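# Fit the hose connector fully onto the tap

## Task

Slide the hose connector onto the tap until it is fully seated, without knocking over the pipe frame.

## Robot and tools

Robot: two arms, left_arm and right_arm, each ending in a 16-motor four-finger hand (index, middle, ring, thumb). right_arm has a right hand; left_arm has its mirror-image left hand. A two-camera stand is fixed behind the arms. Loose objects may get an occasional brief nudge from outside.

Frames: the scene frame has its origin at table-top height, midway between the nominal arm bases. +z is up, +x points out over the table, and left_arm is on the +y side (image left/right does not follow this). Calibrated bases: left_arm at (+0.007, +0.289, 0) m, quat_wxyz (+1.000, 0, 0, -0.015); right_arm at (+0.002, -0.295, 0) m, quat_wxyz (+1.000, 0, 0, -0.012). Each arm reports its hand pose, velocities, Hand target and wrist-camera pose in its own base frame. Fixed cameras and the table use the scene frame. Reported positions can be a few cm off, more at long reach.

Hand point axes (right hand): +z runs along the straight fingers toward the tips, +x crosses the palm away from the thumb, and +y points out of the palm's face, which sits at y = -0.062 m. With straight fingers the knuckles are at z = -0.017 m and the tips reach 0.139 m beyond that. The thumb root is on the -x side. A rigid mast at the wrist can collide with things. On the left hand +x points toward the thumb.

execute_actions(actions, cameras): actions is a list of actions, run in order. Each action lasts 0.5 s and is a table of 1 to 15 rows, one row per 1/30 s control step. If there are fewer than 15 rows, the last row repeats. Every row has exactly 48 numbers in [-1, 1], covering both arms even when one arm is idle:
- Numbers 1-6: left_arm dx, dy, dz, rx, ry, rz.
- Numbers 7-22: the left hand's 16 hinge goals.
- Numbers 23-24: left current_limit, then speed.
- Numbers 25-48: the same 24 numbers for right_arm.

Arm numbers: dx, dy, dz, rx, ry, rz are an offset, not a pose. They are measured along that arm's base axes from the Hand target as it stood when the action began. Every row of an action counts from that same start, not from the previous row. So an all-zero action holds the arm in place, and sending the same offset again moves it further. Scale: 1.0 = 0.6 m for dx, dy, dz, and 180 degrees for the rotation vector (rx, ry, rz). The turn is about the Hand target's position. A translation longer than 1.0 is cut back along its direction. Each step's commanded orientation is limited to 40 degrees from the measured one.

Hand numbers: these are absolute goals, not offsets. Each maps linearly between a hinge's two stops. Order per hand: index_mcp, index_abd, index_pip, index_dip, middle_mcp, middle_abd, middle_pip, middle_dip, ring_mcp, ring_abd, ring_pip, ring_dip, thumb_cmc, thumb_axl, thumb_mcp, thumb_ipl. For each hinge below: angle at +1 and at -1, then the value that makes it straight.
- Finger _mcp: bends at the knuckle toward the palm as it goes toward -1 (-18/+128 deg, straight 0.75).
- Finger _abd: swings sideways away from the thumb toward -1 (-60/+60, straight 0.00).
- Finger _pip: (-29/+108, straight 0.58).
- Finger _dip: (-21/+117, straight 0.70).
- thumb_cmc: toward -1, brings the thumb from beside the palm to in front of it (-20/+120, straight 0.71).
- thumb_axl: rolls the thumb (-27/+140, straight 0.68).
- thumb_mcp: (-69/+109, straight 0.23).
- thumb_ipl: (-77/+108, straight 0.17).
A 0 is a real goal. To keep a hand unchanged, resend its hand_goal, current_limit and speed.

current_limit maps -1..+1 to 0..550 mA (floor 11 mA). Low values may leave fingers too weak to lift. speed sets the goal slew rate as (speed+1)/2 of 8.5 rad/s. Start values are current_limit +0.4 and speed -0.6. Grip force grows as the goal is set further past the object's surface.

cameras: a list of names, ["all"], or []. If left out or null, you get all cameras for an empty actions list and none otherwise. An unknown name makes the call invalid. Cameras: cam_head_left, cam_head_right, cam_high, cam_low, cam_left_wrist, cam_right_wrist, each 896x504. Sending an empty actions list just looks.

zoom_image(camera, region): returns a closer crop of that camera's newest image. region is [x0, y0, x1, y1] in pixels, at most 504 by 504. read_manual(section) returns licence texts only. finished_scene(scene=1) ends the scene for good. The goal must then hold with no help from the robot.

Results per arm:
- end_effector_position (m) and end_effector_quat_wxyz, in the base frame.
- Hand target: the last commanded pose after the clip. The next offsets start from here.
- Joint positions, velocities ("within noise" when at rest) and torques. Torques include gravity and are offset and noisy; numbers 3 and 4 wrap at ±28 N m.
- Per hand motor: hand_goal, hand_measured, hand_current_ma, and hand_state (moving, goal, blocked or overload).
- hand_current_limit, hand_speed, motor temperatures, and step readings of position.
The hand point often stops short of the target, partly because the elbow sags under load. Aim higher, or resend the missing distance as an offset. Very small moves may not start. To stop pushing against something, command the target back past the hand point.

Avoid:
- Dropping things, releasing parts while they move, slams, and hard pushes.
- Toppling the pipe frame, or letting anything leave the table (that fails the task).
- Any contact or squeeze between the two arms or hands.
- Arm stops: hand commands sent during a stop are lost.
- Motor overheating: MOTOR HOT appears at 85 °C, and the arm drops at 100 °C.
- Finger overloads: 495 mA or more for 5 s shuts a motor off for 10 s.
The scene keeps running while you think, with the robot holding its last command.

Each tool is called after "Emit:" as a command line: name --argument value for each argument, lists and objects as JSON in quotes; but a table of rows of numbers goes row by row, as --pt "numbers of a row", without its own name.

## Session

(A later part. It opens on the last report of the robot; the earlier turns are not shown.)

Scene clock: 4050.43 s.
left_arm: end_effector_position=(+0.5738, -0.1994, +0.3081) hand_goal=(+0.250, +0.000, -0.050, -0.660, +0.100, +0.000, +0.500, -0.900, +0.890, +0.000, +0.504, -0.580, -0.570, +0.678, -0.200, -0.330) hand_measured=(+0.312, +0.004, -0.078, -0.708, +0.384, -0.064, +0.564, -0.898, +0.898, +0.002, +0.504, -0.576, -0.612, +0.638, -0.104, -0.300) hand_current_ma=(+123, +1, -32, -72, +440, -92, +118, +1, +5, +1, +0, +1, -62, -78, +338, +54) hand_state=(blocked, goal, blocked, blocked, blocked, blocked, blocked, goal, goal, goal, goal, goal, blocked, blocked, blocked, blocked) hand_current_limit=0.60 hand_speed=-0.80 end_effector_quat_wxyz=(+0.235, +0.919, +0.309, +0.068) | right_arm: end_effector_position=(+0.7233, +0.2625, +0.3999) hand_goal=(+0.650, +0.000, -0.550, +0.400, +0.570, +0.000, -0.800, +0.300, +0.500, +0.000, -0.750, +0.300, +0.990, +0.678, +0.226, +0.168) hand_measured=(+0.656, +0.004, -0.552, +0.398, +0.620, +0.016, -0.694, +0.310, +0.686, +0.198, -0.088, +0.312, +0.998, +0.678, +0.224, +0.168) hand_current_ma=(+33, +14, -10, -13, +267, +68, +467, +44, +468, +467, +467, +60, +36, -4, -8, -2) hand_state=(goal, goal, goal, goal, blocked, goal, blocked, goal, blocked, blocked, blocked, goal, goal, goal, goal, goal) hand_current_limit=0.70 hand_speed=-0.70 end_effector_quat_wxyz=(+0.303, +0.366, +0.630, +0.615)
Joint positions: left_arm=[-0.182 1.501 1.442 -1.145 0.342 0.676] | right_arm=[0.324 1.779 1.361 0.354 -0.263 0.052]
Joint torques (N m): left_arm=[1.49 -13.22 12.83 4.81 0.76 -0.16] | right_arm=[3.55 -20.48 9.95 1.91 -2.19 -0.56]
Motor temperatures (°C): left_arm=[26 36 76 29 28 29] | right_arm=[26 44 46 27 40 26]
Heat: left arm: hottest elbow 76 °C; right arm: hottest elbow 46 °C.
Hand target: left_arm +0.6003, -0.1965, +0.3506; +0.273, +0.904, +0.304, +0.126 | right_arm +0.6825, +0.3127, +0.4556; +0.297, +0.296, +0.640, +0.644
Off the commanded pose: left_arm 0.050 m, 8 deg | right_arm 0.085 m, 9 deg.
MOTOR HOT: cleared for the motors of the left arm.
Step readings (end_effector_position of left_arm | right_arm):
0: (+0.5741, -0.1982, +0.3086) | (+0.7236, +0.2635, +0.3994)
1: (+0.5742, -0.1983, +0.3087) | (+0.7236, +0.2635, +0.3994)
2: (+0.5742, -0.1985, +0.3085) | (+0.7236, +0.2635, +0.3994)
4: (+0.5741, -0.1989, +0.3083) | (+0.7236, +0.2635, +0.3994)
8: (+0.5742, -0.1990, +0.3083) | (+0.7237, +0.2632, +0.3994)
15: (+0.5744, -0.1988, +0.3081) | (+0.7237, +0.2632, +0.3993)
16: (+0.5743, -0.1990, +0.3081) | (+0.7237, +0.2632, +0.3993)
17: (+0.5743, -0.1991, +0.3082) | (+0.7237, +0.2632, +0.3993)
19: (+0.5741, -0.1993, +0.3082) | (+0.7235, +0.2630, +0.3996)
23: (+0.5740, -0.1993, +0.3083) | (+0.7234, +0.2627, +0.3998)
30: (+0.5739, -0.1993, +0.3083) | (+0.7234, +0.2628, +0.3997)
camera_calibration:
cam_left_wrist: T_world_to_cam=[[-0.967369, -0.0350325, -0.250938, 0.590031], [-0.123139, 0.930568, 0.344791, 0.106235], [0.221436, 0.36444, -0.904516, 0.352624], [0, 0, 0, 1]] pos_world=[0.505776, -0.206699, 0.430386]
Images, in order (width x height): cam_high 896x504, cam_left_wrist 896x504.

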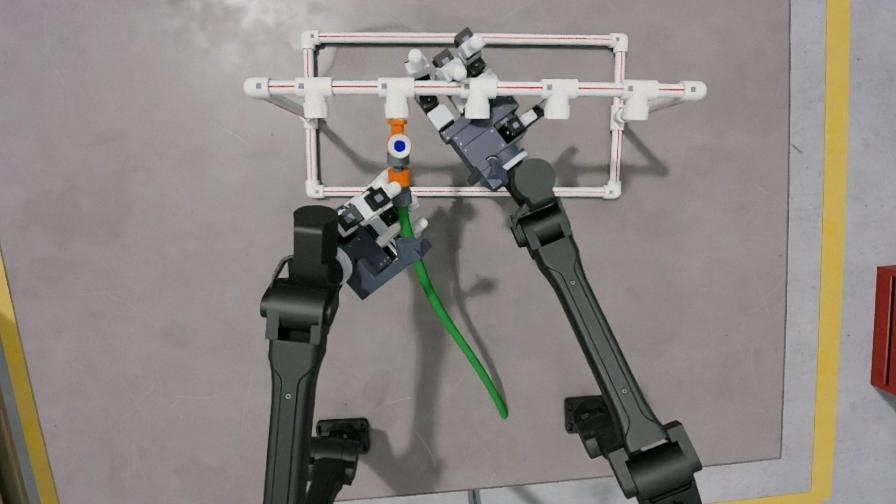

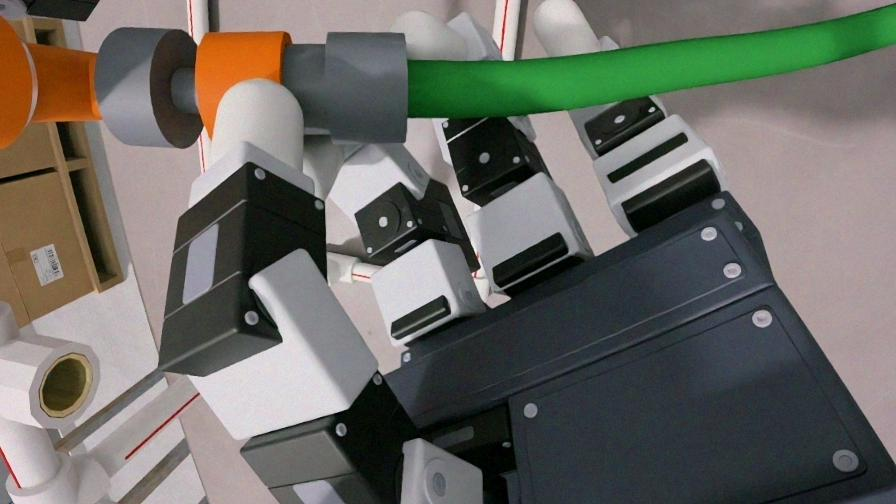

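Emit:
execute_actions --actions '[[[0.032,-0.002,0.012,0,-0.018,0,0.25,0,-0.05,-0.66,0.1,0,0.5,-0.9,0.89,0,0.504,-0.58,-0.571,0.678,-0.2,-0.33,0.75,-0.8,0,0,0,0,0,0,0.65,0,-0.55,0.4,0.57,0,-0.8,0.3,0.5,0,-0.75,0.3,0.99,0.678,0.226,0.168,0.76,-0.7]],[[0.032,-0.002,0.012,0,-0.018,0,0.25,0,-0.05,-0.66,0.1,0,0.5,-0.9,0.89,0,0.504,-0.58,-0.571,0.678,-0.2,-0.33,0.75,-0.8,0,0,0,0,0,0,0.65,0,-0.55,0.4,0.57,0,-0.8,0.3,0.5,0,-0.75,0.3,0.99,0.678,0.226,0.168,0.76,-0.7]],[[0.032,-0.002,0.012,0,-0.018,0,0.25,0,-0.05,-0.66,0.1,0,0.5,-0.9,0.89,0,0.504,-0.58,-0.571,0.678,-0.2,-0.33,0.75,-0.8,0,0,0,0,0,0,0.65,0,-0.55,0.4,0.57,0,-0.8,0.3,0.5,0,-0.75,0.3,0.99,0.678,0.226,0.168,0.76,-0.7]]]' --cameras '["cam_high","cam_left_wrist"]'

Emit:
zoom_image --camera "cam_left_wrist" --region '[60, 0, 420, 200]'

Emit:
zoom_image --camera "cam_high" --region '[360, 60, 480, 240]'

Scene clock: 4078.80 s.
left_arm: end_effector_position=(+0.6061, -0.2036, +0.3191) hand_goal=(+0.250, +0.000, -0.050, -0.660, +0.100, +0.000, +0.500, -0.900, +0.890, +0.000, +0.504, -0.580, -0.570, +0.678, -0.200, -0.330) hand_measured=(+0.320, +0.002, -0.050, -0.680, +0.366, -0.032, +0.562, -0.884, +0.900, +0.002, +0.504, -0.576, -0.648, +0.596, -0.132, -0.328) hand_current_ma=(+149, +0, +0, -18, +481, -30, +108, +12, +6, +0, +0, +1, -162, -234, +192, +0) hand_state=(blocked, goal, goal, blocked, blocked, blocked, blocked, goal, goal, goal, goal, goal, blocked, blocked, blocked, goal) hand_current_limit=0.75 hand_speed=-0.80 end_effector_quat_wxyz=(+0.263, +0.916, +0.271, +0.136) | right_arm: end_effector_position=(+0.7266, +0.2533, +0.4002) hand_goal=(+0.650, +0.000, -0.550, +0.400, +0.570, +0.000, -0.800, +0.300, +0.500, +0.000, -0.750, +0.300, +0.990, +0.678, +0.226, +0.168) hand_measured=(+0.656, +0.004, -0.552, +0.398, +0.620, +0.018, -0.706, +0.310, +0.686, +0.198, -0.094, +0.312, +0.998, +0.678, +0.224, +0.168) hand_current_ma=(+33, +13, -9, -13, +267, +75, +465, +48, +484, +484, +484, +54, +36, -4, -8, -2) hand_state=(goal, goal, goal, goal, blocked, goal, blocked, goal, blocked, blocked, blocked, goal, goal, goal, goal, goal) hand_current_limit=0.76 hand_speed=-0.70 end_effector_quat_wxyz=(+0.308, +0.370, +0.627, +0.612)
Joint positions: left_arm=[-0.173 1.531 1.442 -0.976 0.342 0.735] | right_arm=[0.312 1.778 1.361 0.354 -0.26 0.051]
Joint torques (N m): left_arm=[1.67 -10.81 17.8 5.26 0.22 -0.55] | right_arm=[4.37 -20.54 9.83 1.96 -2.35 -0.54]
Motor temperatures (°C): left_arm=[26 36 77 29 29 28] | right_arm=[26 41 47 27 41 26]
Heat: left arm: hottest elbow 77 °C; right arm: hottest elbow 47 °C.
Hand target: left_arm +0.6579, -0.2001, +0.3721; +0.298, +0.890, +0.280, +0.202 | right_arm +0.6824, +0.3129, +0.4557; +0.297, +0.296, +0.640, +0.644
Off the commanded pose: left_arm 0.074 m, 9 deg | right_arm 0.093 m, 9 deg.
Step readings (end_effector_position of left_arm | right_arm):
0: (+0.5738, -0.1995, +0.3081) | (+0.7233, +0.2625, +0.3999)
1: (+0.5739, -0.1995, +0.3082) | (+0.7233, +0.2625, +0.3999)
2: (+0.5744, -0.1994, +0.3086) | (+0.7233, +0.2625, +0.3999)
4: (+0.5756, -0.1996, +0.3092) | (+0.7234, +0.2623, +0.3999)
8: (+0.5803, -0.1998, +0.3106) | (+0.7238, +0.2613, +0.3999)
15: (+0.5815, -0.2007, +0.3103) | (+0.7244, +0.2596, +0.3999)
16: (+0.5816, -0.2008, +0.3105) | (+0.7244, +0.2596, +0.3999)
17: (+0.5820, -0.2010, +0.3107) | (+0.7245, +0.2592, +0.3999)
19: (+0.5840, -0.2017, +0.3105) | (+0.7250, +0.2580, +0.3999)
23: (+0.5888, -0.2036, +0.3107) | (+0.7266, +0.2535, +0.3999)
30: (+0.5957, -0.2039, +0.3139) | (+0.7268, +0.2531, +0.3999)
31: (+0.5959, -0.2039, +0.3142) | (+0.7268, +0.2531, +0.3999)
32: (+0.5969, -0.2039, +0.3145) | (+0.7268, +0.2531, +0.3999)
34: (+0.6008, -0.2037, +0.3160) | (+0.7268, +0.2531, +0.3999)
38: (+0.6060, -0.2034, +0.3190) | (+0.7266, +0.2533, +0.4002)
45: (+0.6061, -0.2035, +0.3190) | (+0.7266, +0.2533, +0.4002)
camera_calibration:
cam_left_wrist: T_world_to_cam=[[-0.915456, 0.00172214, -0.402414, 0.648184], [-0.138333, 0.937704, 0.318709, 0.129248], [0.377894, 0.347432, -0.858189, 0.243819], [0, 0, 0, 1]] pos_world=[0.519125, -0.207023, 0.428888]
Images, in order (width x height): cam_high 896x504, cam_left_wrist 896x504.

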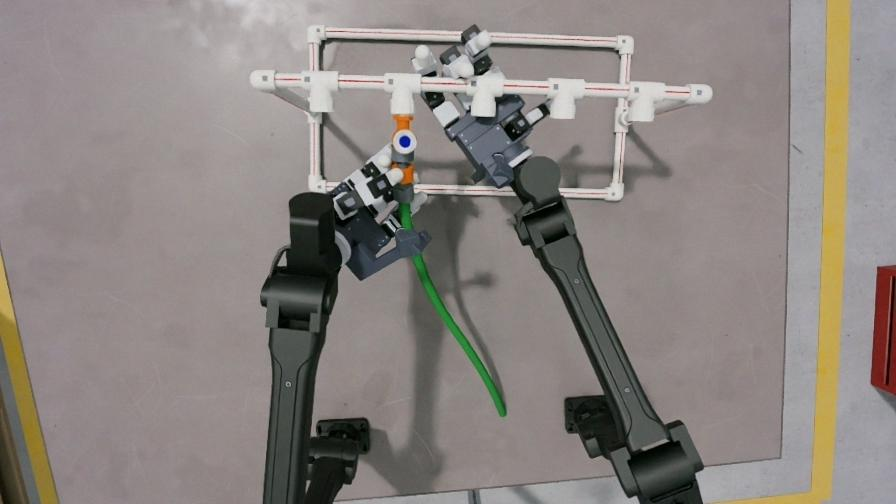

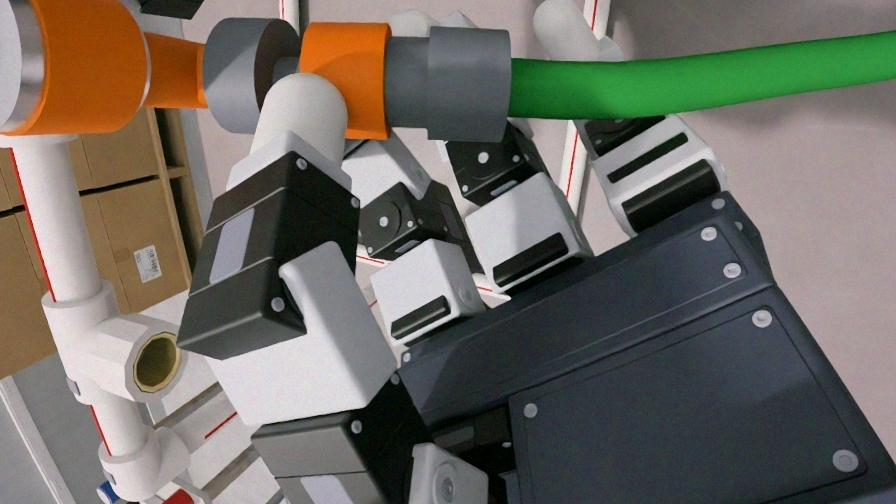

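Scaled by 1.400.

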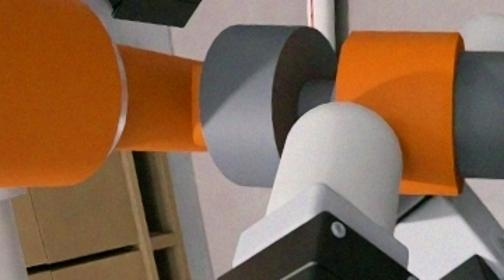

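Scaled by 2.800.

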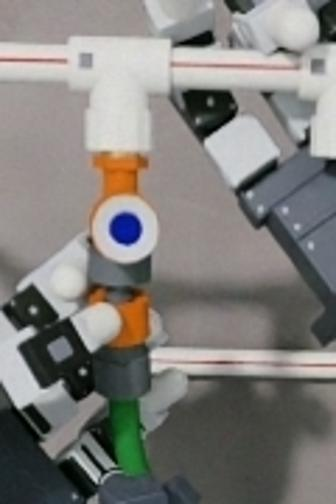

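Emit:
execute_actions --actions '[[[-0.03,-0.004,-0.01,0,0.01,0,0.25,0,-0.05,-0.66,0.1,0,0.5,-0.9,0.89,0,0.504,-0.58,-0.571,0.678,-0.2,-0.33,0.6,-0.8,0.015,-0.03,0,0,0,0,0.65,0,-0.55,0.4,0.6,0,-0.65,0.3,0.6,0,-0.5,0.3,0.99,0.678,0.226,0.168,0.6,-0.7]],[[-0.03,-0.004,-0.01,0,0.01,0,0.25,0,-0.05,-0.66,0.1,0,0.5,-0.9,0.89,0,0.504,-0.58,-0.571,0.678,-0.2,-0.33,0.5,-0.8,0.015,-0.03,0,0,0,0,0.65,0,-0.55,0.4,0.6,0,-0.65,0.3,0.6,0,-0.3,0.3,0.99,0.678,0.226,0.168,0.6,-0.7]]]' --cameras '["cam_high","cam_left_wrist"]'

Scene clock: 4170.00 s.
left_arm: end_effector_position=(+0.6038, -0.2104, +0.3194) hand_goal=(+0.250, +0.000, -0.050, -0.660, +0.100, +0.000, +0.500, -0.900, +0.890, +0.000, +0.504, -0.580, -0.570, +0.678, -0.200, -0.330) hand_measured=(+0.320, +0.004, -0.050, -0.680, +0.366, -0.032, +0.562, -0.884, +0.900, +0.002, +0.504, -0.576, -0.648, +0.596, -0.132, -0.326) hand_current_ma=(+149, +1, +0, -18, +413, -31, +108, +12, +6, +0, +0, +1, -162, -234, +192, +2) hand_state=(blocked, goal, goal, blocked, blocked, blocked, blocked, goal, goal, goal, goal, goal, blocked, blocked, blocked, goal) hand_current_limit=0.50 hand_speed=-0.80 end_effector_quat_wxyz=(+0.265, +0.917, +0.267, +0.134) | right_arm: end_effector_position=(+0.7288, +0.2433, +0.3991) hand_goal=(+0.650, +0.000, -0.550, +0.400, +0.600, +0.000, -0.650, +0.300, +0.600, +0.000, -0.300, +0.300, +0.990, +0.678, +0.226, +0.168) hand_measured=(+0.656, +0.004, -0.552, +0.398, +0.620, +0.004, -0.652, +0.302, +0.684, +0.198, -0.082, +0.318, +0.998, +0.678, +0.224, +0.168) hand_current_ma=(+33, +13, -9, -13, +108, +14, -7, +13, +440, +440, +440, +91, +36, -4, -8, -2) hand_state=(goal, goal, goal, goal, blocked, goal, goal, goal, blocked, blocked, blocked, goal, goal, goal, goal, goal) hand_current_limit=0.60 hand_speed=-0.70 end_effector_quat_wxyz=(+0.291, +0.358, +0.635, +0.619)
Joint positions: left_arm=[-0.184 1.531 1.442 -0.976 0.343 0.732] | right_arm=[0.282 1.778 1.361 0.349 -0.335 0.051]
Joint torques (N m): left_arm=[0.91 -14.74 13.04 3.56 0.05 -0.75] | right_arm=[1.85 -19.78 10.91 1.91 -1.98 -0.54]
Motor temperatures (°C): left_arm=[26 34 92 29 28 28] | right_arm=[27 40 48 27 47 26]
Heat: left arm: hottest elbow 92 °C; right arm: hottest elbow 48 °C. Fold the left arm in close to its base, or ease its load, before you think long.
Hand target: left_arm +0.6218, -0.2050, +0.3602; +0.289, +0.896, +0.289, +0.174 | right_arm +0.7005, +0.2767, +0.4557; +0.297, +0.296, +0.640, +0.644
Off the commanded pose: left_arm 0.045 m, 6 deg | right_arm 0.072 m, 8 deg.
MOTOR HOT: joint 3 (elbow) of the left arm reports 92 °C; the controller stops that arm at 100 °C. To cool a motor, set the load down, stop pushing, or move to a pose that needs little force.
Step readings (end_effector_position of left_arm | right_arm):
0: (+0.6061, -0.2036, +0.3191) | (+0.7266, +0.2533, +0.4002)
1: (+0.6061, -0.2036, +0.3191) | (+0.7266, +0.2531, +0.4002)
2: (+0.6061, -0.2036, +0.3191) | (+0.7266, +0.2530, +0.4002)
4: (+0.6060, -0.2037, +0.3192) | (+0.7269, +0.2517, +0.4000)
8: (+0.6057, -0.2046, +0.3193) | (+0.7273, +0.2500, +0.3999)
15: (+0.6056, -0.2048, +0.3193) | (+0.7273, +0.2499, +0.3998)
16: (+0.6056, -0.2048, +0.3193) | (+0.7274, +0.2497, +0.3998)
17: (+0.6055, -0.2050, +0.3193) | (+0.7274, +0.2495, +0.3997)
19: (+0.6051, -0.2062, +0.3193) | (+0.7278, +0.2476, +0.3996)
23: (+0.6039, -0.2101, +0.3192) | (+0.7287, +0.2437, +0.3992)
30: (+0.6038, -0.2104, +0.3194) | (+0.7288, +0.2433, +0.3991)
camera_calibration:
cam_left_wrist: T_world_to_cam=[[-0.915821, 0.00954174, -0.401474, 0.647742], [-0.129092, 0.939663, 0.316811, 0.130671], [0.380273, 0.341969, -0.859331, 0.245229], [0, 0, 0, 1]] pos_world=[0.51683, -0.212828, 0.429387]
Images, in order (width x height): cam_high 896x504, cam_left_wrist 896x504.

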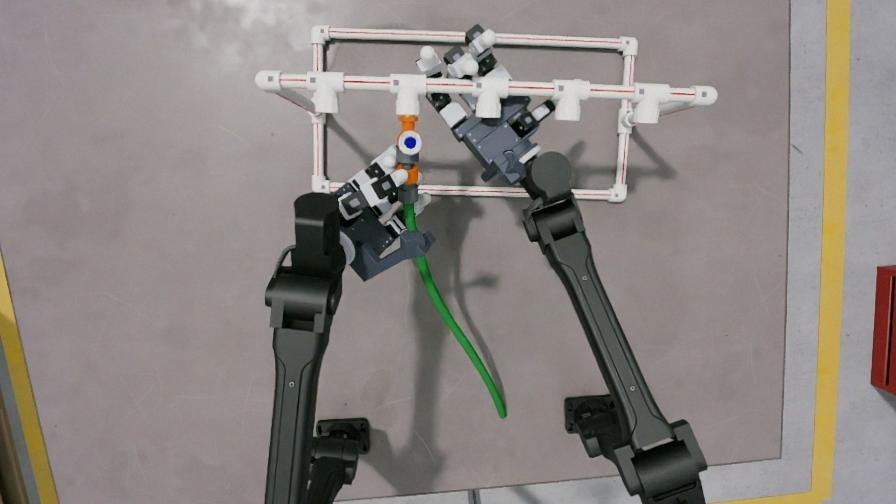

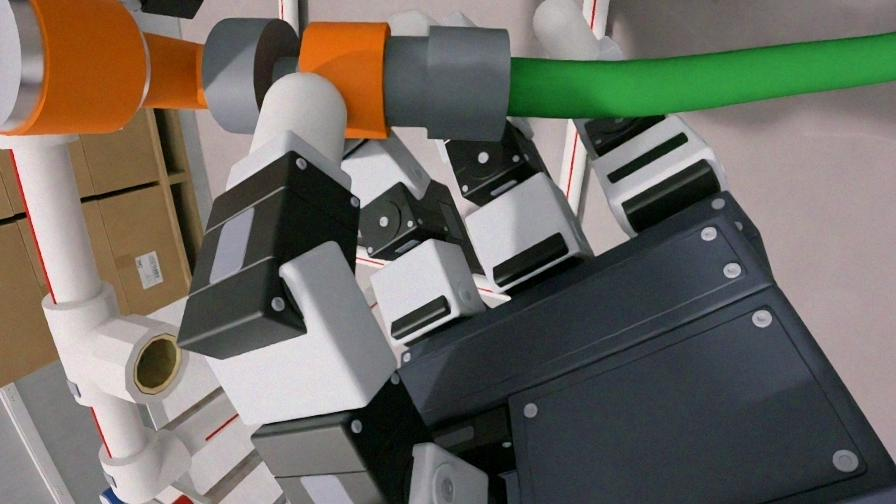

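Emit:
execute_actions --actions '[[[0,0,0,0,0,0,0.5,0,0.2,0,0.4,0,0.5,-0.3,0.89,0,0.504,-0.2,-0.571,0.678,0.226,0.168,0.4,-0.8,0,0,0,0,0,0,0.65,0,-0.55,0.4,0.6,0,-0.65,0.3,0.6,0,-0.3,0.3,0.99,0.678,0.226,0.168,0.6,-0.7]],[[0,0,0,0,0,0,0.6,0,0.4,0.4,0.6,0,0.5,0.3,0.89,0,0.504,0.2,-0.3,0.678,0.226,0.168,0.4,-0.8,0,0,0,0,0,0,0.65,0,-0.55,0.4,0.6,0,-0.65,0.3,0.6,0,-0.3,0.3,0.99,0.678,0.226,0.168,0.6,-0.7]]]' --cameras '["cam_high","cam_left_wrist","cam_head_left"]'

Scene clock: 4238.90 s.
left_arm: end_effector_position=(+0.6149, -0.2021, +0.3265) hand_goal=(+0.600, +0.000, +0.400, +0.400, +0.600, +0.000, +0.500, +0.300, +0.890, +0.000, +0.504, +0.200, -0.300, +0.678, +0.226, +0.168) hand_measured=(+0.604, +0.000, +0.400, +0.398, +0.604, -0.004, +0.506, +0.298, +0.898, +0.002, +0.504, +0.198, -0.302, +0.676, +0.218, +0.164) hand_current_ma=(+2, +0, +0, -1, +2, -1, +3, +0, +4, +0, +0, -1, +0, -1, -6, -2) hand_state=(goal, goal, goal, goal, goal, goal, goal, goal, goal, goal, goal, goal, goal, goal, goal, goal) hand_current_limit=0.40 hand_speed=-0.80 end_effector_quat_wxyz=(+0.271, +0.905, +0.292, +0.149) | right_arm: end_effector_position=(+0.7224, +0.2581, +0.3973) hand_goal=(+0.650, +0.000, -0.550, +0.400, +0.600, +0.000, -0.650, +0.300, +0.600, +0.000, -0.300, +0.300, +0.990, +0.678, +0.226, +0.168) hand_measured=(+0.656, +0.002, -0.552, +0.398, +0.620, +0.002, -0.652, +0.302, +0.646, +0.036, -0.270, +0.304, +0.998, +0.678, +0.224, +0.168) hand_current_ma=(+34, +12, -9, -13, +104, +12, -7, +13, +243, +159, +143, +17, +36, -4, -8, -2) hand_state=(goal, goal, goal, goal, goal, goal, goal, goal, blocked, blocked, blocked, goal, goal, goal, goal, goal) hand_current_limit=0.60 hand_speed=-0.70 end_effector_quat_wxyz=(+0.283, +0.335, +0.651, +0.619)
Joint positions: left_arm=[-0.178 1.529 1.442 -0.937 0.328 0.676] | right_arm=[0.29 1.778 1.361 0.338 -0.375 0.018]
Joint torques (N m): left_arm=[0.62 -14.15 13.33 2.19 0.42 -0.2] | right_arm=[1.2 -19.78 10.99 2.15 -0.53 -0.2]
Motor temperatures (°C): left_arm=[26 35 78 28 28 29] | right_arm=[26 41 50 27 44 26]
Heat: left arm: hottest elbow 78 °C; right arm: hottest elbow 50 °C.
Hand target: left_arm +0.6219, -0.2049, +0.3600; +0.289, +0.896, +0.289, +0.174 | right_arm +0.7005, +0.2768, +0.4556; +0.297, +0.296, +0.640, +0.644
Off the commanded pose: left_arm 0.034 m, 4 deg | right_arm 0.065 m, 6 deg.
MOTOR HOT: cleared for the motors of the left arm.
Step readings (end_effector_position of left_arm | right_arm):
0: (+0.6038, -0.2104, +0.3194) | (+0.7288, +0.2433, +0.3991)
1: (+0.6038, -0.2104, +0.3194) | (+0.7288, +0.2433, +0.3991)
2: (+0.6038, -0.2103, +0.3193) | (+0.7288, +0.2433, +0.3991)
4: (+0.6044, -0.2093, +0.3191) | (+0.7289, +0.2429, +0.3991)
8: (+0.6103, -0.2059, +0.3230) | (+0.7265, +0.2479, +0.3980)
15: (+0.6134, -0.2019, +0.3247) | (+0.7246, +0.2523, +0.3975)
16: (+0.6140, -0.2020, +0.3254) | (+0.7241, +0.2534, +0.3975)
17: (+0.6144, -0.2021, +0.3260) | (+0.7237, +0.2546, +0.3974)
19: (+0.6148, -0.2022, +0.3264) | (+0.7230, +0.2567, +0.3974)
23: (+0.6149, -0.2021, +0.3265) | (+0.7225, +0.2580, +0.3973)
30: (+0.6149, -0.2021, +0.3265) | (+0.7224, +0.2581, +0.3973)
camera_calibration:
cam_left_wrist: T_world_to_cam=[[-0.906236, -0.0515625, -0.419616, 0.648361], [-0.191024, 0.935381, 0.297611, 0.165465], [0.377155, 0.349863, -0.857525, 0.247074], [0, 0, 0, 1]] pos_world=[0.525991, -0.207784, 0.434691]
Images, in order (width x height): cam_head_left 896x504, cam_high 896x504, cam_left_wrist 896x504.

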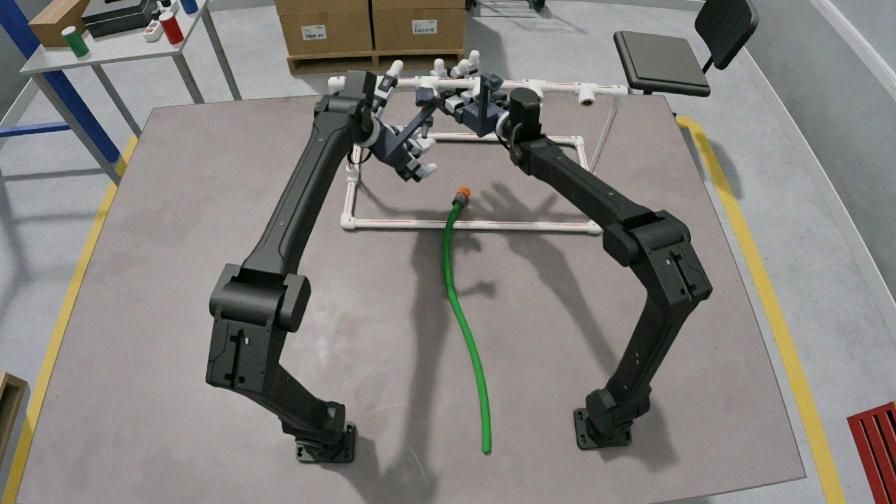

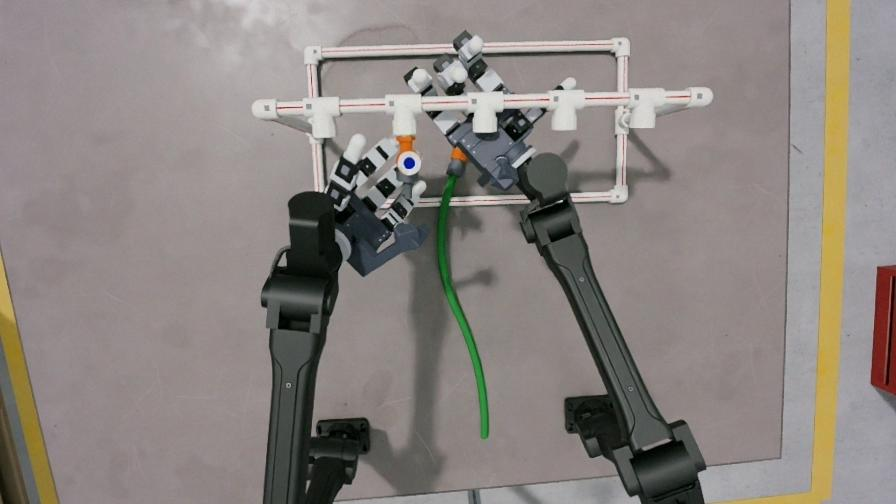

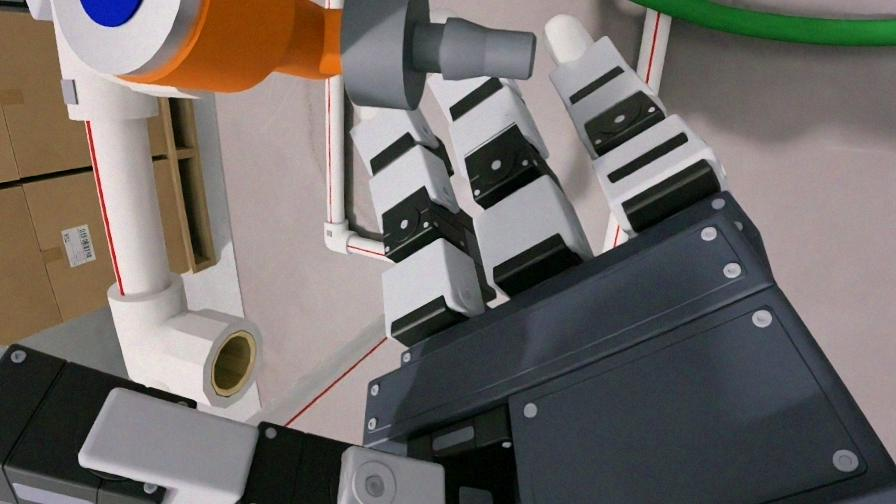

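Emit:
zoom_image --camera "cam_left_wrist" --region '[300, 0, 600, 150]'

Emit:
zoom_image --camera "cam_high" --region '[360, 80, 520, 240]'

Emit:
zoom_image --camera "cam_head_left" --region '[380, 40, 580, 240]'

Scaled by 1.680.

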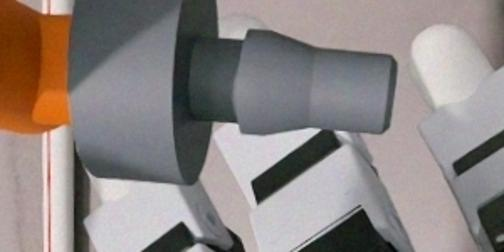

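Scaled by 3.150.

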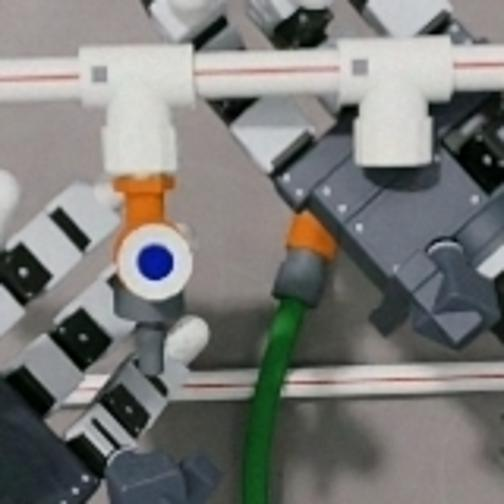

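Scaled by 2.520.

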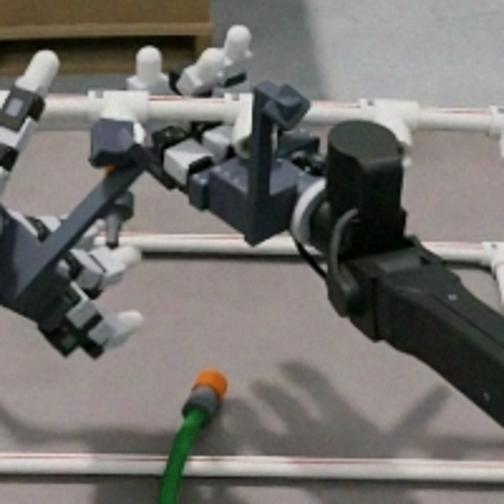

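Emit:
zoom_image --camera "cam_head_left" --region '[400, 160, 520, 260]'

Emit:
execute_actions --actions '[]' --cameras '["cam_low","cam_head_right"]'

Emit:
zoom_image --camera "cam_low" --region '[360, 200, 560, 380]'

Emit:
zoom_image --camera "cam_head_right" --region '[400, 120, 560, 260]'

Scaled by 4.200.

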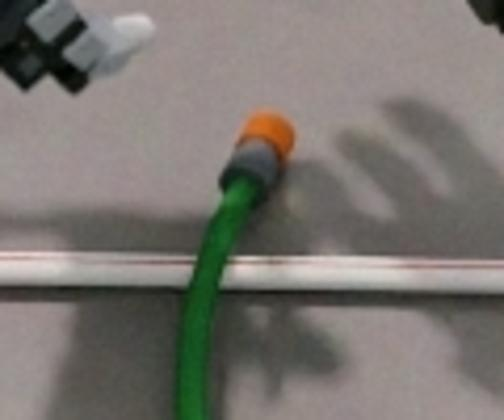

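Scene clock: 4398.37 s.
left_arm: end_effector_position=(+0.6149, -0.2021, +0.3265) hand_goal=(+0.600, +0.000, +0.400, +0.400, +0.600, +0.000, +0.500, +0.300, +0.890, +0.000, +0.504, +0.200, -0.300, +0.678, +0.226, +0.168) hand_measured=(+0.604, +0.000, +0.400, +0.398, +0.604, -0.004, +0.506, +0.298, +0.898, +0.002, +0.504, +0.198, -0.302, +0.676, +0.218, +0.164) hand_current_ma=(+2, +0, +0, -1, +2, -1, +3, +0, +4, +0, +0, -1, +0, -1, -6, -2) hand_state=(goal, goal, goal, goal, goal, goal, goal, goal, goal, goal, goal, goal, goal, goal, goal, goal) hand_current_limit=0.40 hand_speed=-0.80 end_effector_quat_wxyz=(+0.271, +0.905, +0.292, +0.149) | right_arm: end_effector_position=(+0.7224, +0.2581, +0.3973) hand_goal=(+0.650, +0.000, -0.550, +0.400, +0.600, +0.000, -0.650, +0.300, +0.600, +0.000, -0.300, +0.300, +0.990, +0.678, +0.226, +0.168) hand_measured=(+0.656, +0.002, -0.552, +0.398, +0.620, +0.002, -0.652, +0.302, +0.646, +0.036, -0.270, +0.304, +0.998, +0.678, +0.224, +0.168) hand_current_ma=(+34, +12, -9, -13, +104, +12, -7, +13, +243, +159, +143, +17, +36, -4, -8, -2) hand_state=(goal, goal, goal, goal, goal, goal, goal, goal, blocked, blocked, blocked, goal, goal, goal, goal, goal) hand_current_limit=0.60 hand_speed=-0.70 end_effector_quat_wxyz=(+0.283, +0.335, +0.651, +0.619)
Joint positions: left_arm=[-0.178 1.529 1.442 -0.937 0.328 0.676] | right_arm=[0.29 1.778 1.361 0.338 -0.375 0.018]
Joint velocities: within noise
Joint torques (N m): left_arm=[0.38 -14.21 13.22 2.21 0.43 -0.17] | right_arm=[1.2 -19.78 11 2.15 -0.53 -0.2]
Motor temperatures (°C): left_arm=[26 39 74 28 28 27] | right_arm=[26 41 51 27 32 25]
Heat: left arm: hottest elbow 74 °C; right arm: hottest elbow 51 °C.
Hand target: left_arm +0.6219, -0.2049, +0.3600; +0.289, +0.896, +0.289, +0.174 | right_arm +0.7005, +0.2768, +0.4556; +0.297, +0.296, +0.640, +0.644
Off the commanded pose: left_arm 0.034 m, 4 deg | right_arm 0.065 m, 6 deg.
Images, in order (width x height): cam_head_right 896x504, cam_low 896x504.

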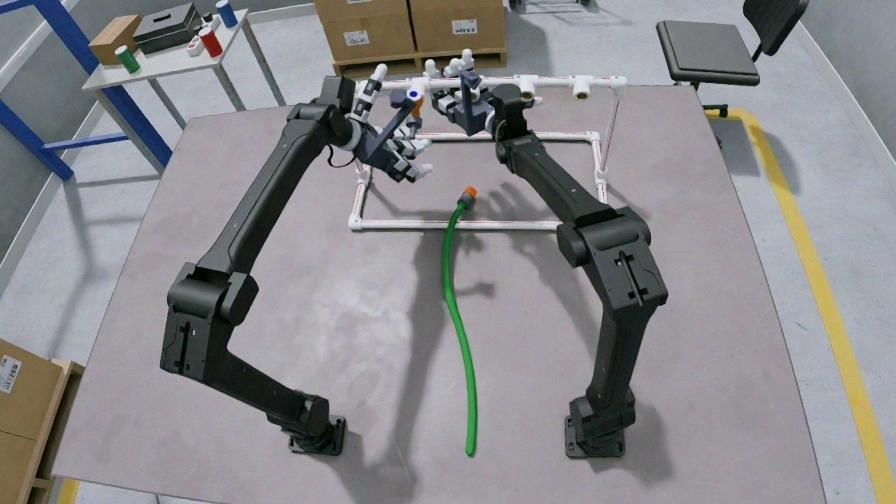

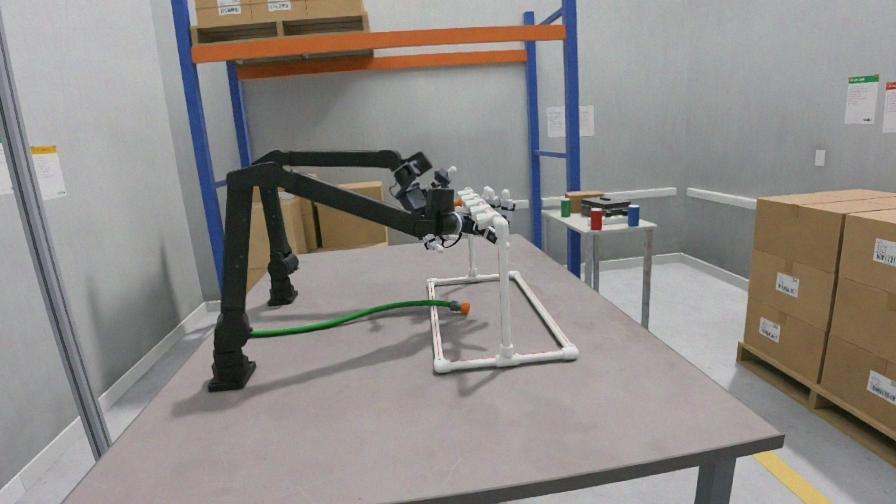

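Scaled by 2.520.

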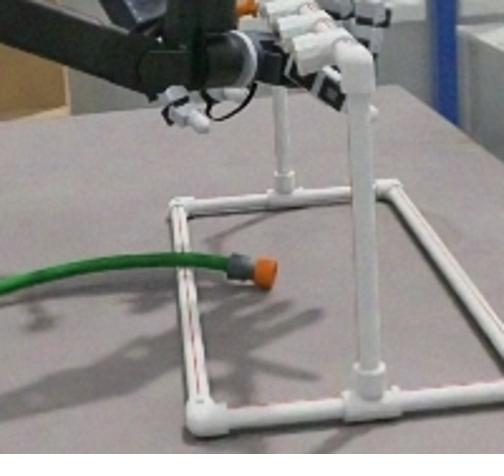

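Scaled by 3.150.

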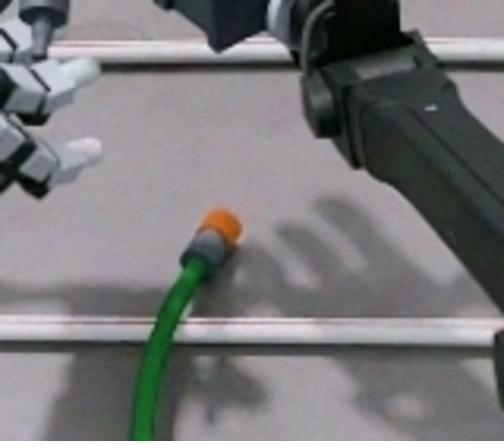

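Emit:
execute_actions --actions '[[[-0.028,0.05,-0.033,0,0,0,0.6,0,0.4,0.4,0.6,0,0.5,0.4,0.89,0,0.504,0.2,-0.3,0.678,0.226,0.168,0.4,-0.8,0.057,-0.012,-0.035,0,0,0,0.7,0,0.2,0.5,0.7,0,0.2,0.5,0.7,0,0.2,0.5,0.99,0.678,0.226,0.168,0.5,-0.7]],[[-0.05,0.083,0.1,0,0,0,0.6,0,0.4,0.4,0.6,0,0.5,0.4,0.89,0,0.504,0.2,-0.3,0.678,0.226,0.168,0.4,-0.8,0,0,-0.033,0,0,0,0.754,0,0.576,0.696,0.754,0,0.576,0.696,0.754,0,0.576,0.696,0.99,0.678,0.226,0.168,0.5,-0.7]],[[-0.08,0.06,0.1,0,0,0,0.754,0,0.576,0.696,0.754,0,0.576,0.696,0.89,0,0.504,0.3,0.3,0.678,0.226,0.168,0.4,-0.8,-0.128,-0.078,0,0,0,0,0.754,0,0.576,0.696,0.754,0,0.576,0.696,0.754,0,0.576,0.696,0.99,0.678,0.226,0.168,0.5,-0.7]],[[-0.05,0.03,0.05,0,0,0,0.754,0,0.576,0.696,0.754,0,0.576,0.696,0.754,0,0.576,0.696,0.5,0.678,0.226,0.168,0.4,-0.8,-0.128,-0.078,0,0,0,0,0.754,0,0.576,0.696,0.754,0,0.576,0.696,0.754,0,0.576,0.696,0.99,0.678,0.226,0.168,0.5,-0.7]],[[0,0,0,0,0,0,0.754,0,0.576,0.696,0.754,0,0.576,0.696,0.754,0,0.576,0.696,0.7,0.678,0.226,0.168,0.4,-0.8,-0.128,-0.078,0,0,0,0,0.754,0,0.576,0.696,0.754,0,0.576,0.696,0.754,0,0.576,0.696,0.99,0.678,0.226,0.168,0.5,-0.7]]]' --cameras '["cam_high","cam_low","cam_head_left"]'

Scene clock: 4533.67 s.
left_arm: end_effector_position=(+0.4955, -0.0741, +0.4486) hand_goal=(+0.754, +0.000, +0.576, +0.696, +0.754, +0.000, +0.576, +0.696, +0.754, +0.000, +0.576, +0.696, +0.700, +0.678, +0.226, +0.168) hand_measured=(+0.758, +0.000, +0.574, +0.694, +0.758, -0.002, +0.576, +0.694, +0.766, +0.002, +0.574, +0.694, +0.702, +0.676, +0.220, +0.166) hand_current_ma=(+1, +0, +0, -1, +1, +0, +0, +0, +8, +0, +0, -1, +1, -1, -5, -1) hand_state=(goal, goal, goal, goal, goal, goal, goal, goal, goal, goal, goal, goal, goal, goal, goal, goal) hand_current_limit=0.40 hand_speed=-0.80 end_effector_quat_wxyz=(+0.282, +0.899, +0.305, +0.137) | right_arm: end_effector_position=(+0.5071, +0.1336, +0.4130) hand_goal=(+0.754, +0.000, +0.576, +0.696, +0.754, +0.000, +0.576, +0.696, +0.754, +0.000, +0.576, +0.696, +0.990, +0.678, +0.226, +0.168) hand_measured=(+0.764, +0.002, +0.576, +0.694, +0.764, +0.002, +0.576, +0.694, +0.762, +0.004, +0.576, +0.694, +0.998, +0.678, +0.224, +0.168) hand_current_ma=(+53, +11, +2, -10, +55, +11, +1, -11, +43, +14, +2, -10, +37, -4, -7, -2) hand_state=(goal, goal, goal, goal, goal, goal, goal, goal, goal, goal, goal, goal, goal, goal, goal, goal) hand_current_limit=0.50 hand_speed=-0.70 end_effector_quat_wxyz=(+0.292, +0.297, +0.640, +0.645)
Joint positions: left_arm=[0.113 1.247 1.491 -1.384 0.487 0.922] | right_arm=[0.107 1.212 0.716 0.5 -0.605 0.011]
Joint torques (N m): left_arm=[1.2 -9.17 15.94 1.02 0.58 0.19] | right_arm=[-1.38 -8.29 8.44 1.69 -0.1 -0.12]
Motor temperatures (°C): left_arm=[26 38 73 28 28 27] | right_arm=[26 42 52 27 28 25]
Heat: left arm: hottest elbow 73 °C; right arm: hottest elbow 52 °C.
Hand target: left_arm +0.4971, -0.0711, +0.4905; +0.289, +0.896, +0.289, +0.174 | right_arm +0.5043, +0.1293, +0.4148; +0.297, +0.296, +0.640, +0.644
Off the commanded pose: left_arm 0.042 m, 5 deg | right_arm 0.006 m, 1 deg.
Step readings (end_effector_position of left_arm | right_arm):
0: (+0.6149, -0.2021, +0.3265) | (+0.7224, +0.2581, +0.3973)
1: (+0.6149, -0.2021, +0.3265) | (+0.7224, +0.2581, +0.3973)
2: (+0.6150, -0.2024, +0.3278) | (+0.7221, +0.2587, +0.3973)
4: (+0.6148, -0.2004, +0.3298) | (+0.7209, +0.2608, +0.3969)
8: (+0.6090, -0.1883, +0.3298) | (+0.7201, +0.2637, +0.3959)
15: (+0.6090, -0.1756, +0.3317) | (+0.7221, +0.2649, +0.3959)
16: (+0.6088, -0.1757, +0.3319) | (+0.7223, +0.2650, +0.3957)
17: (+0.6076, -0.1744, +0.3323) | (+0.7222, +0.2650, +0.3962)
19: (+0.5992, -0.1704, +0.3337) | (+0.7225, +0.2652, +0.3960)
23: (+0.5839, -0.1437, +0.3500) | (+0.7235, +0.2655, +0.3941)
30: (+0.5694, -0.1226, +0.3725) | (+0.7242, +0.2657, +0.3922)
31: (+0.5685, -0.1231, +0.3720) | (+0.7241, +0.2657, +0.3925)
32: (+0.5662, -0.1229, +0.3705) | (+0.7231, +0.2660, +0.3928)
34: (+0.5555, -0.1210, +0.3682) | (+0.7147, +0.2608, +0.3911)
38: (+0.5350, -0.1036, +0.3807) | (+0.6862, +0.2483, +0.3820)
45: (+0.5209, -0.0904, +0.4269) | (+0.6672, +0.2319, +0.3997)
46: (+0.5206, -0.0909, +0.4294) | (+0.6661, +0.2302, +0.4015)
47: (+0.5193, -0.0906, +0.4307) | (+0.6628, +0.2280, +0.4020)
49: (+0.5137, -0.0891, +0.4302) | (+0.6464, +0.2189, +0.3978)
53: (+0.5038, -0.0787, +0.4325) | (+0.6104, +0.1996, +0.3893)
60: (+0.4970, -0.0731, +0.4475) | (+0.5896, +0.1813, +0.4070)
61: (+0.4967, -0.0733, +0.4484) | (+0.5883, +0.1809, +0.4080)
62: (+0.4965, -0.0735, +0.4489) | (+0.5852, +0.1795, +0.4073)
64: (+0.4962, -0.0737, +0.4489) | (+0.5686, +0.1732, +0.4009)
68: (+0.4957, -0.0739, +0.4487) | (+0.5311, +0.1518, +0.3944)
75: (+0.4955, -0.0741, +0.4486) | (+0.5094, +0.1334, +0.4169)
Images, in order (width x height): cam_head_left 896x504, cam_high 896x504, cam_low 896x504.

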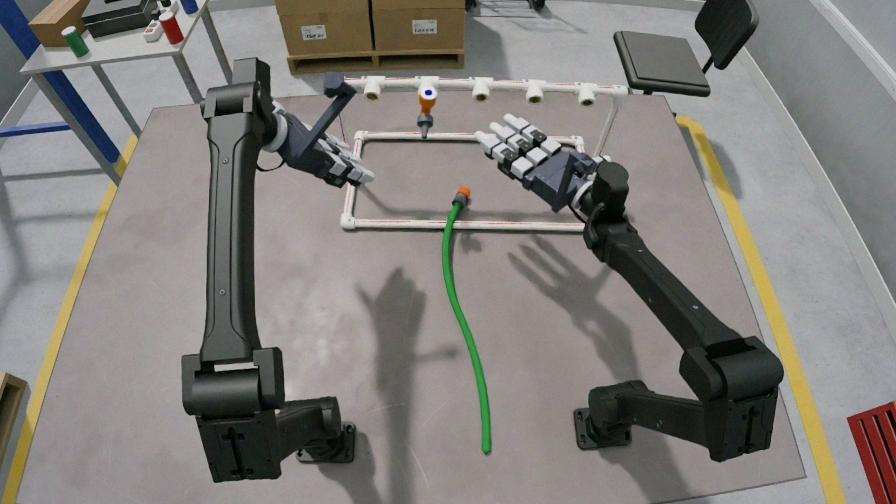

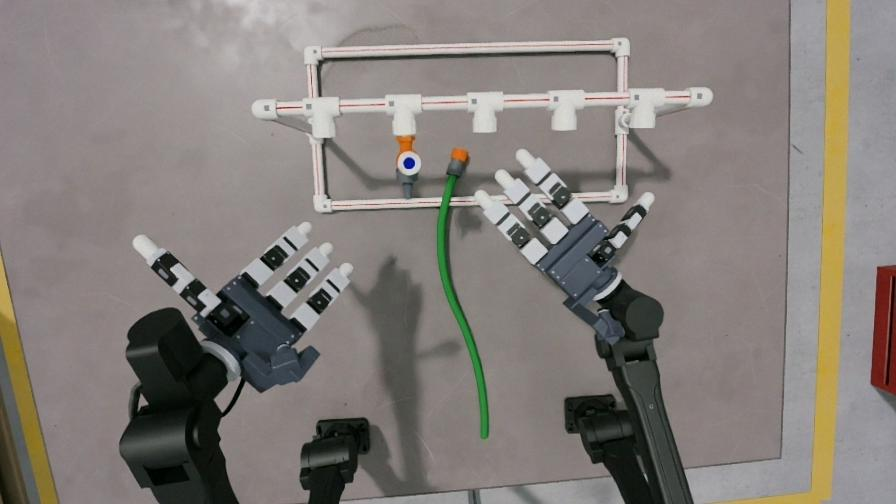

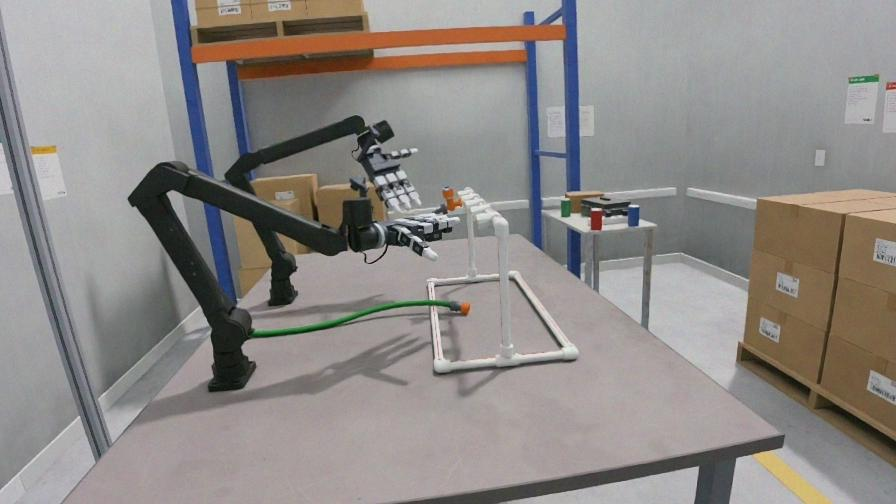

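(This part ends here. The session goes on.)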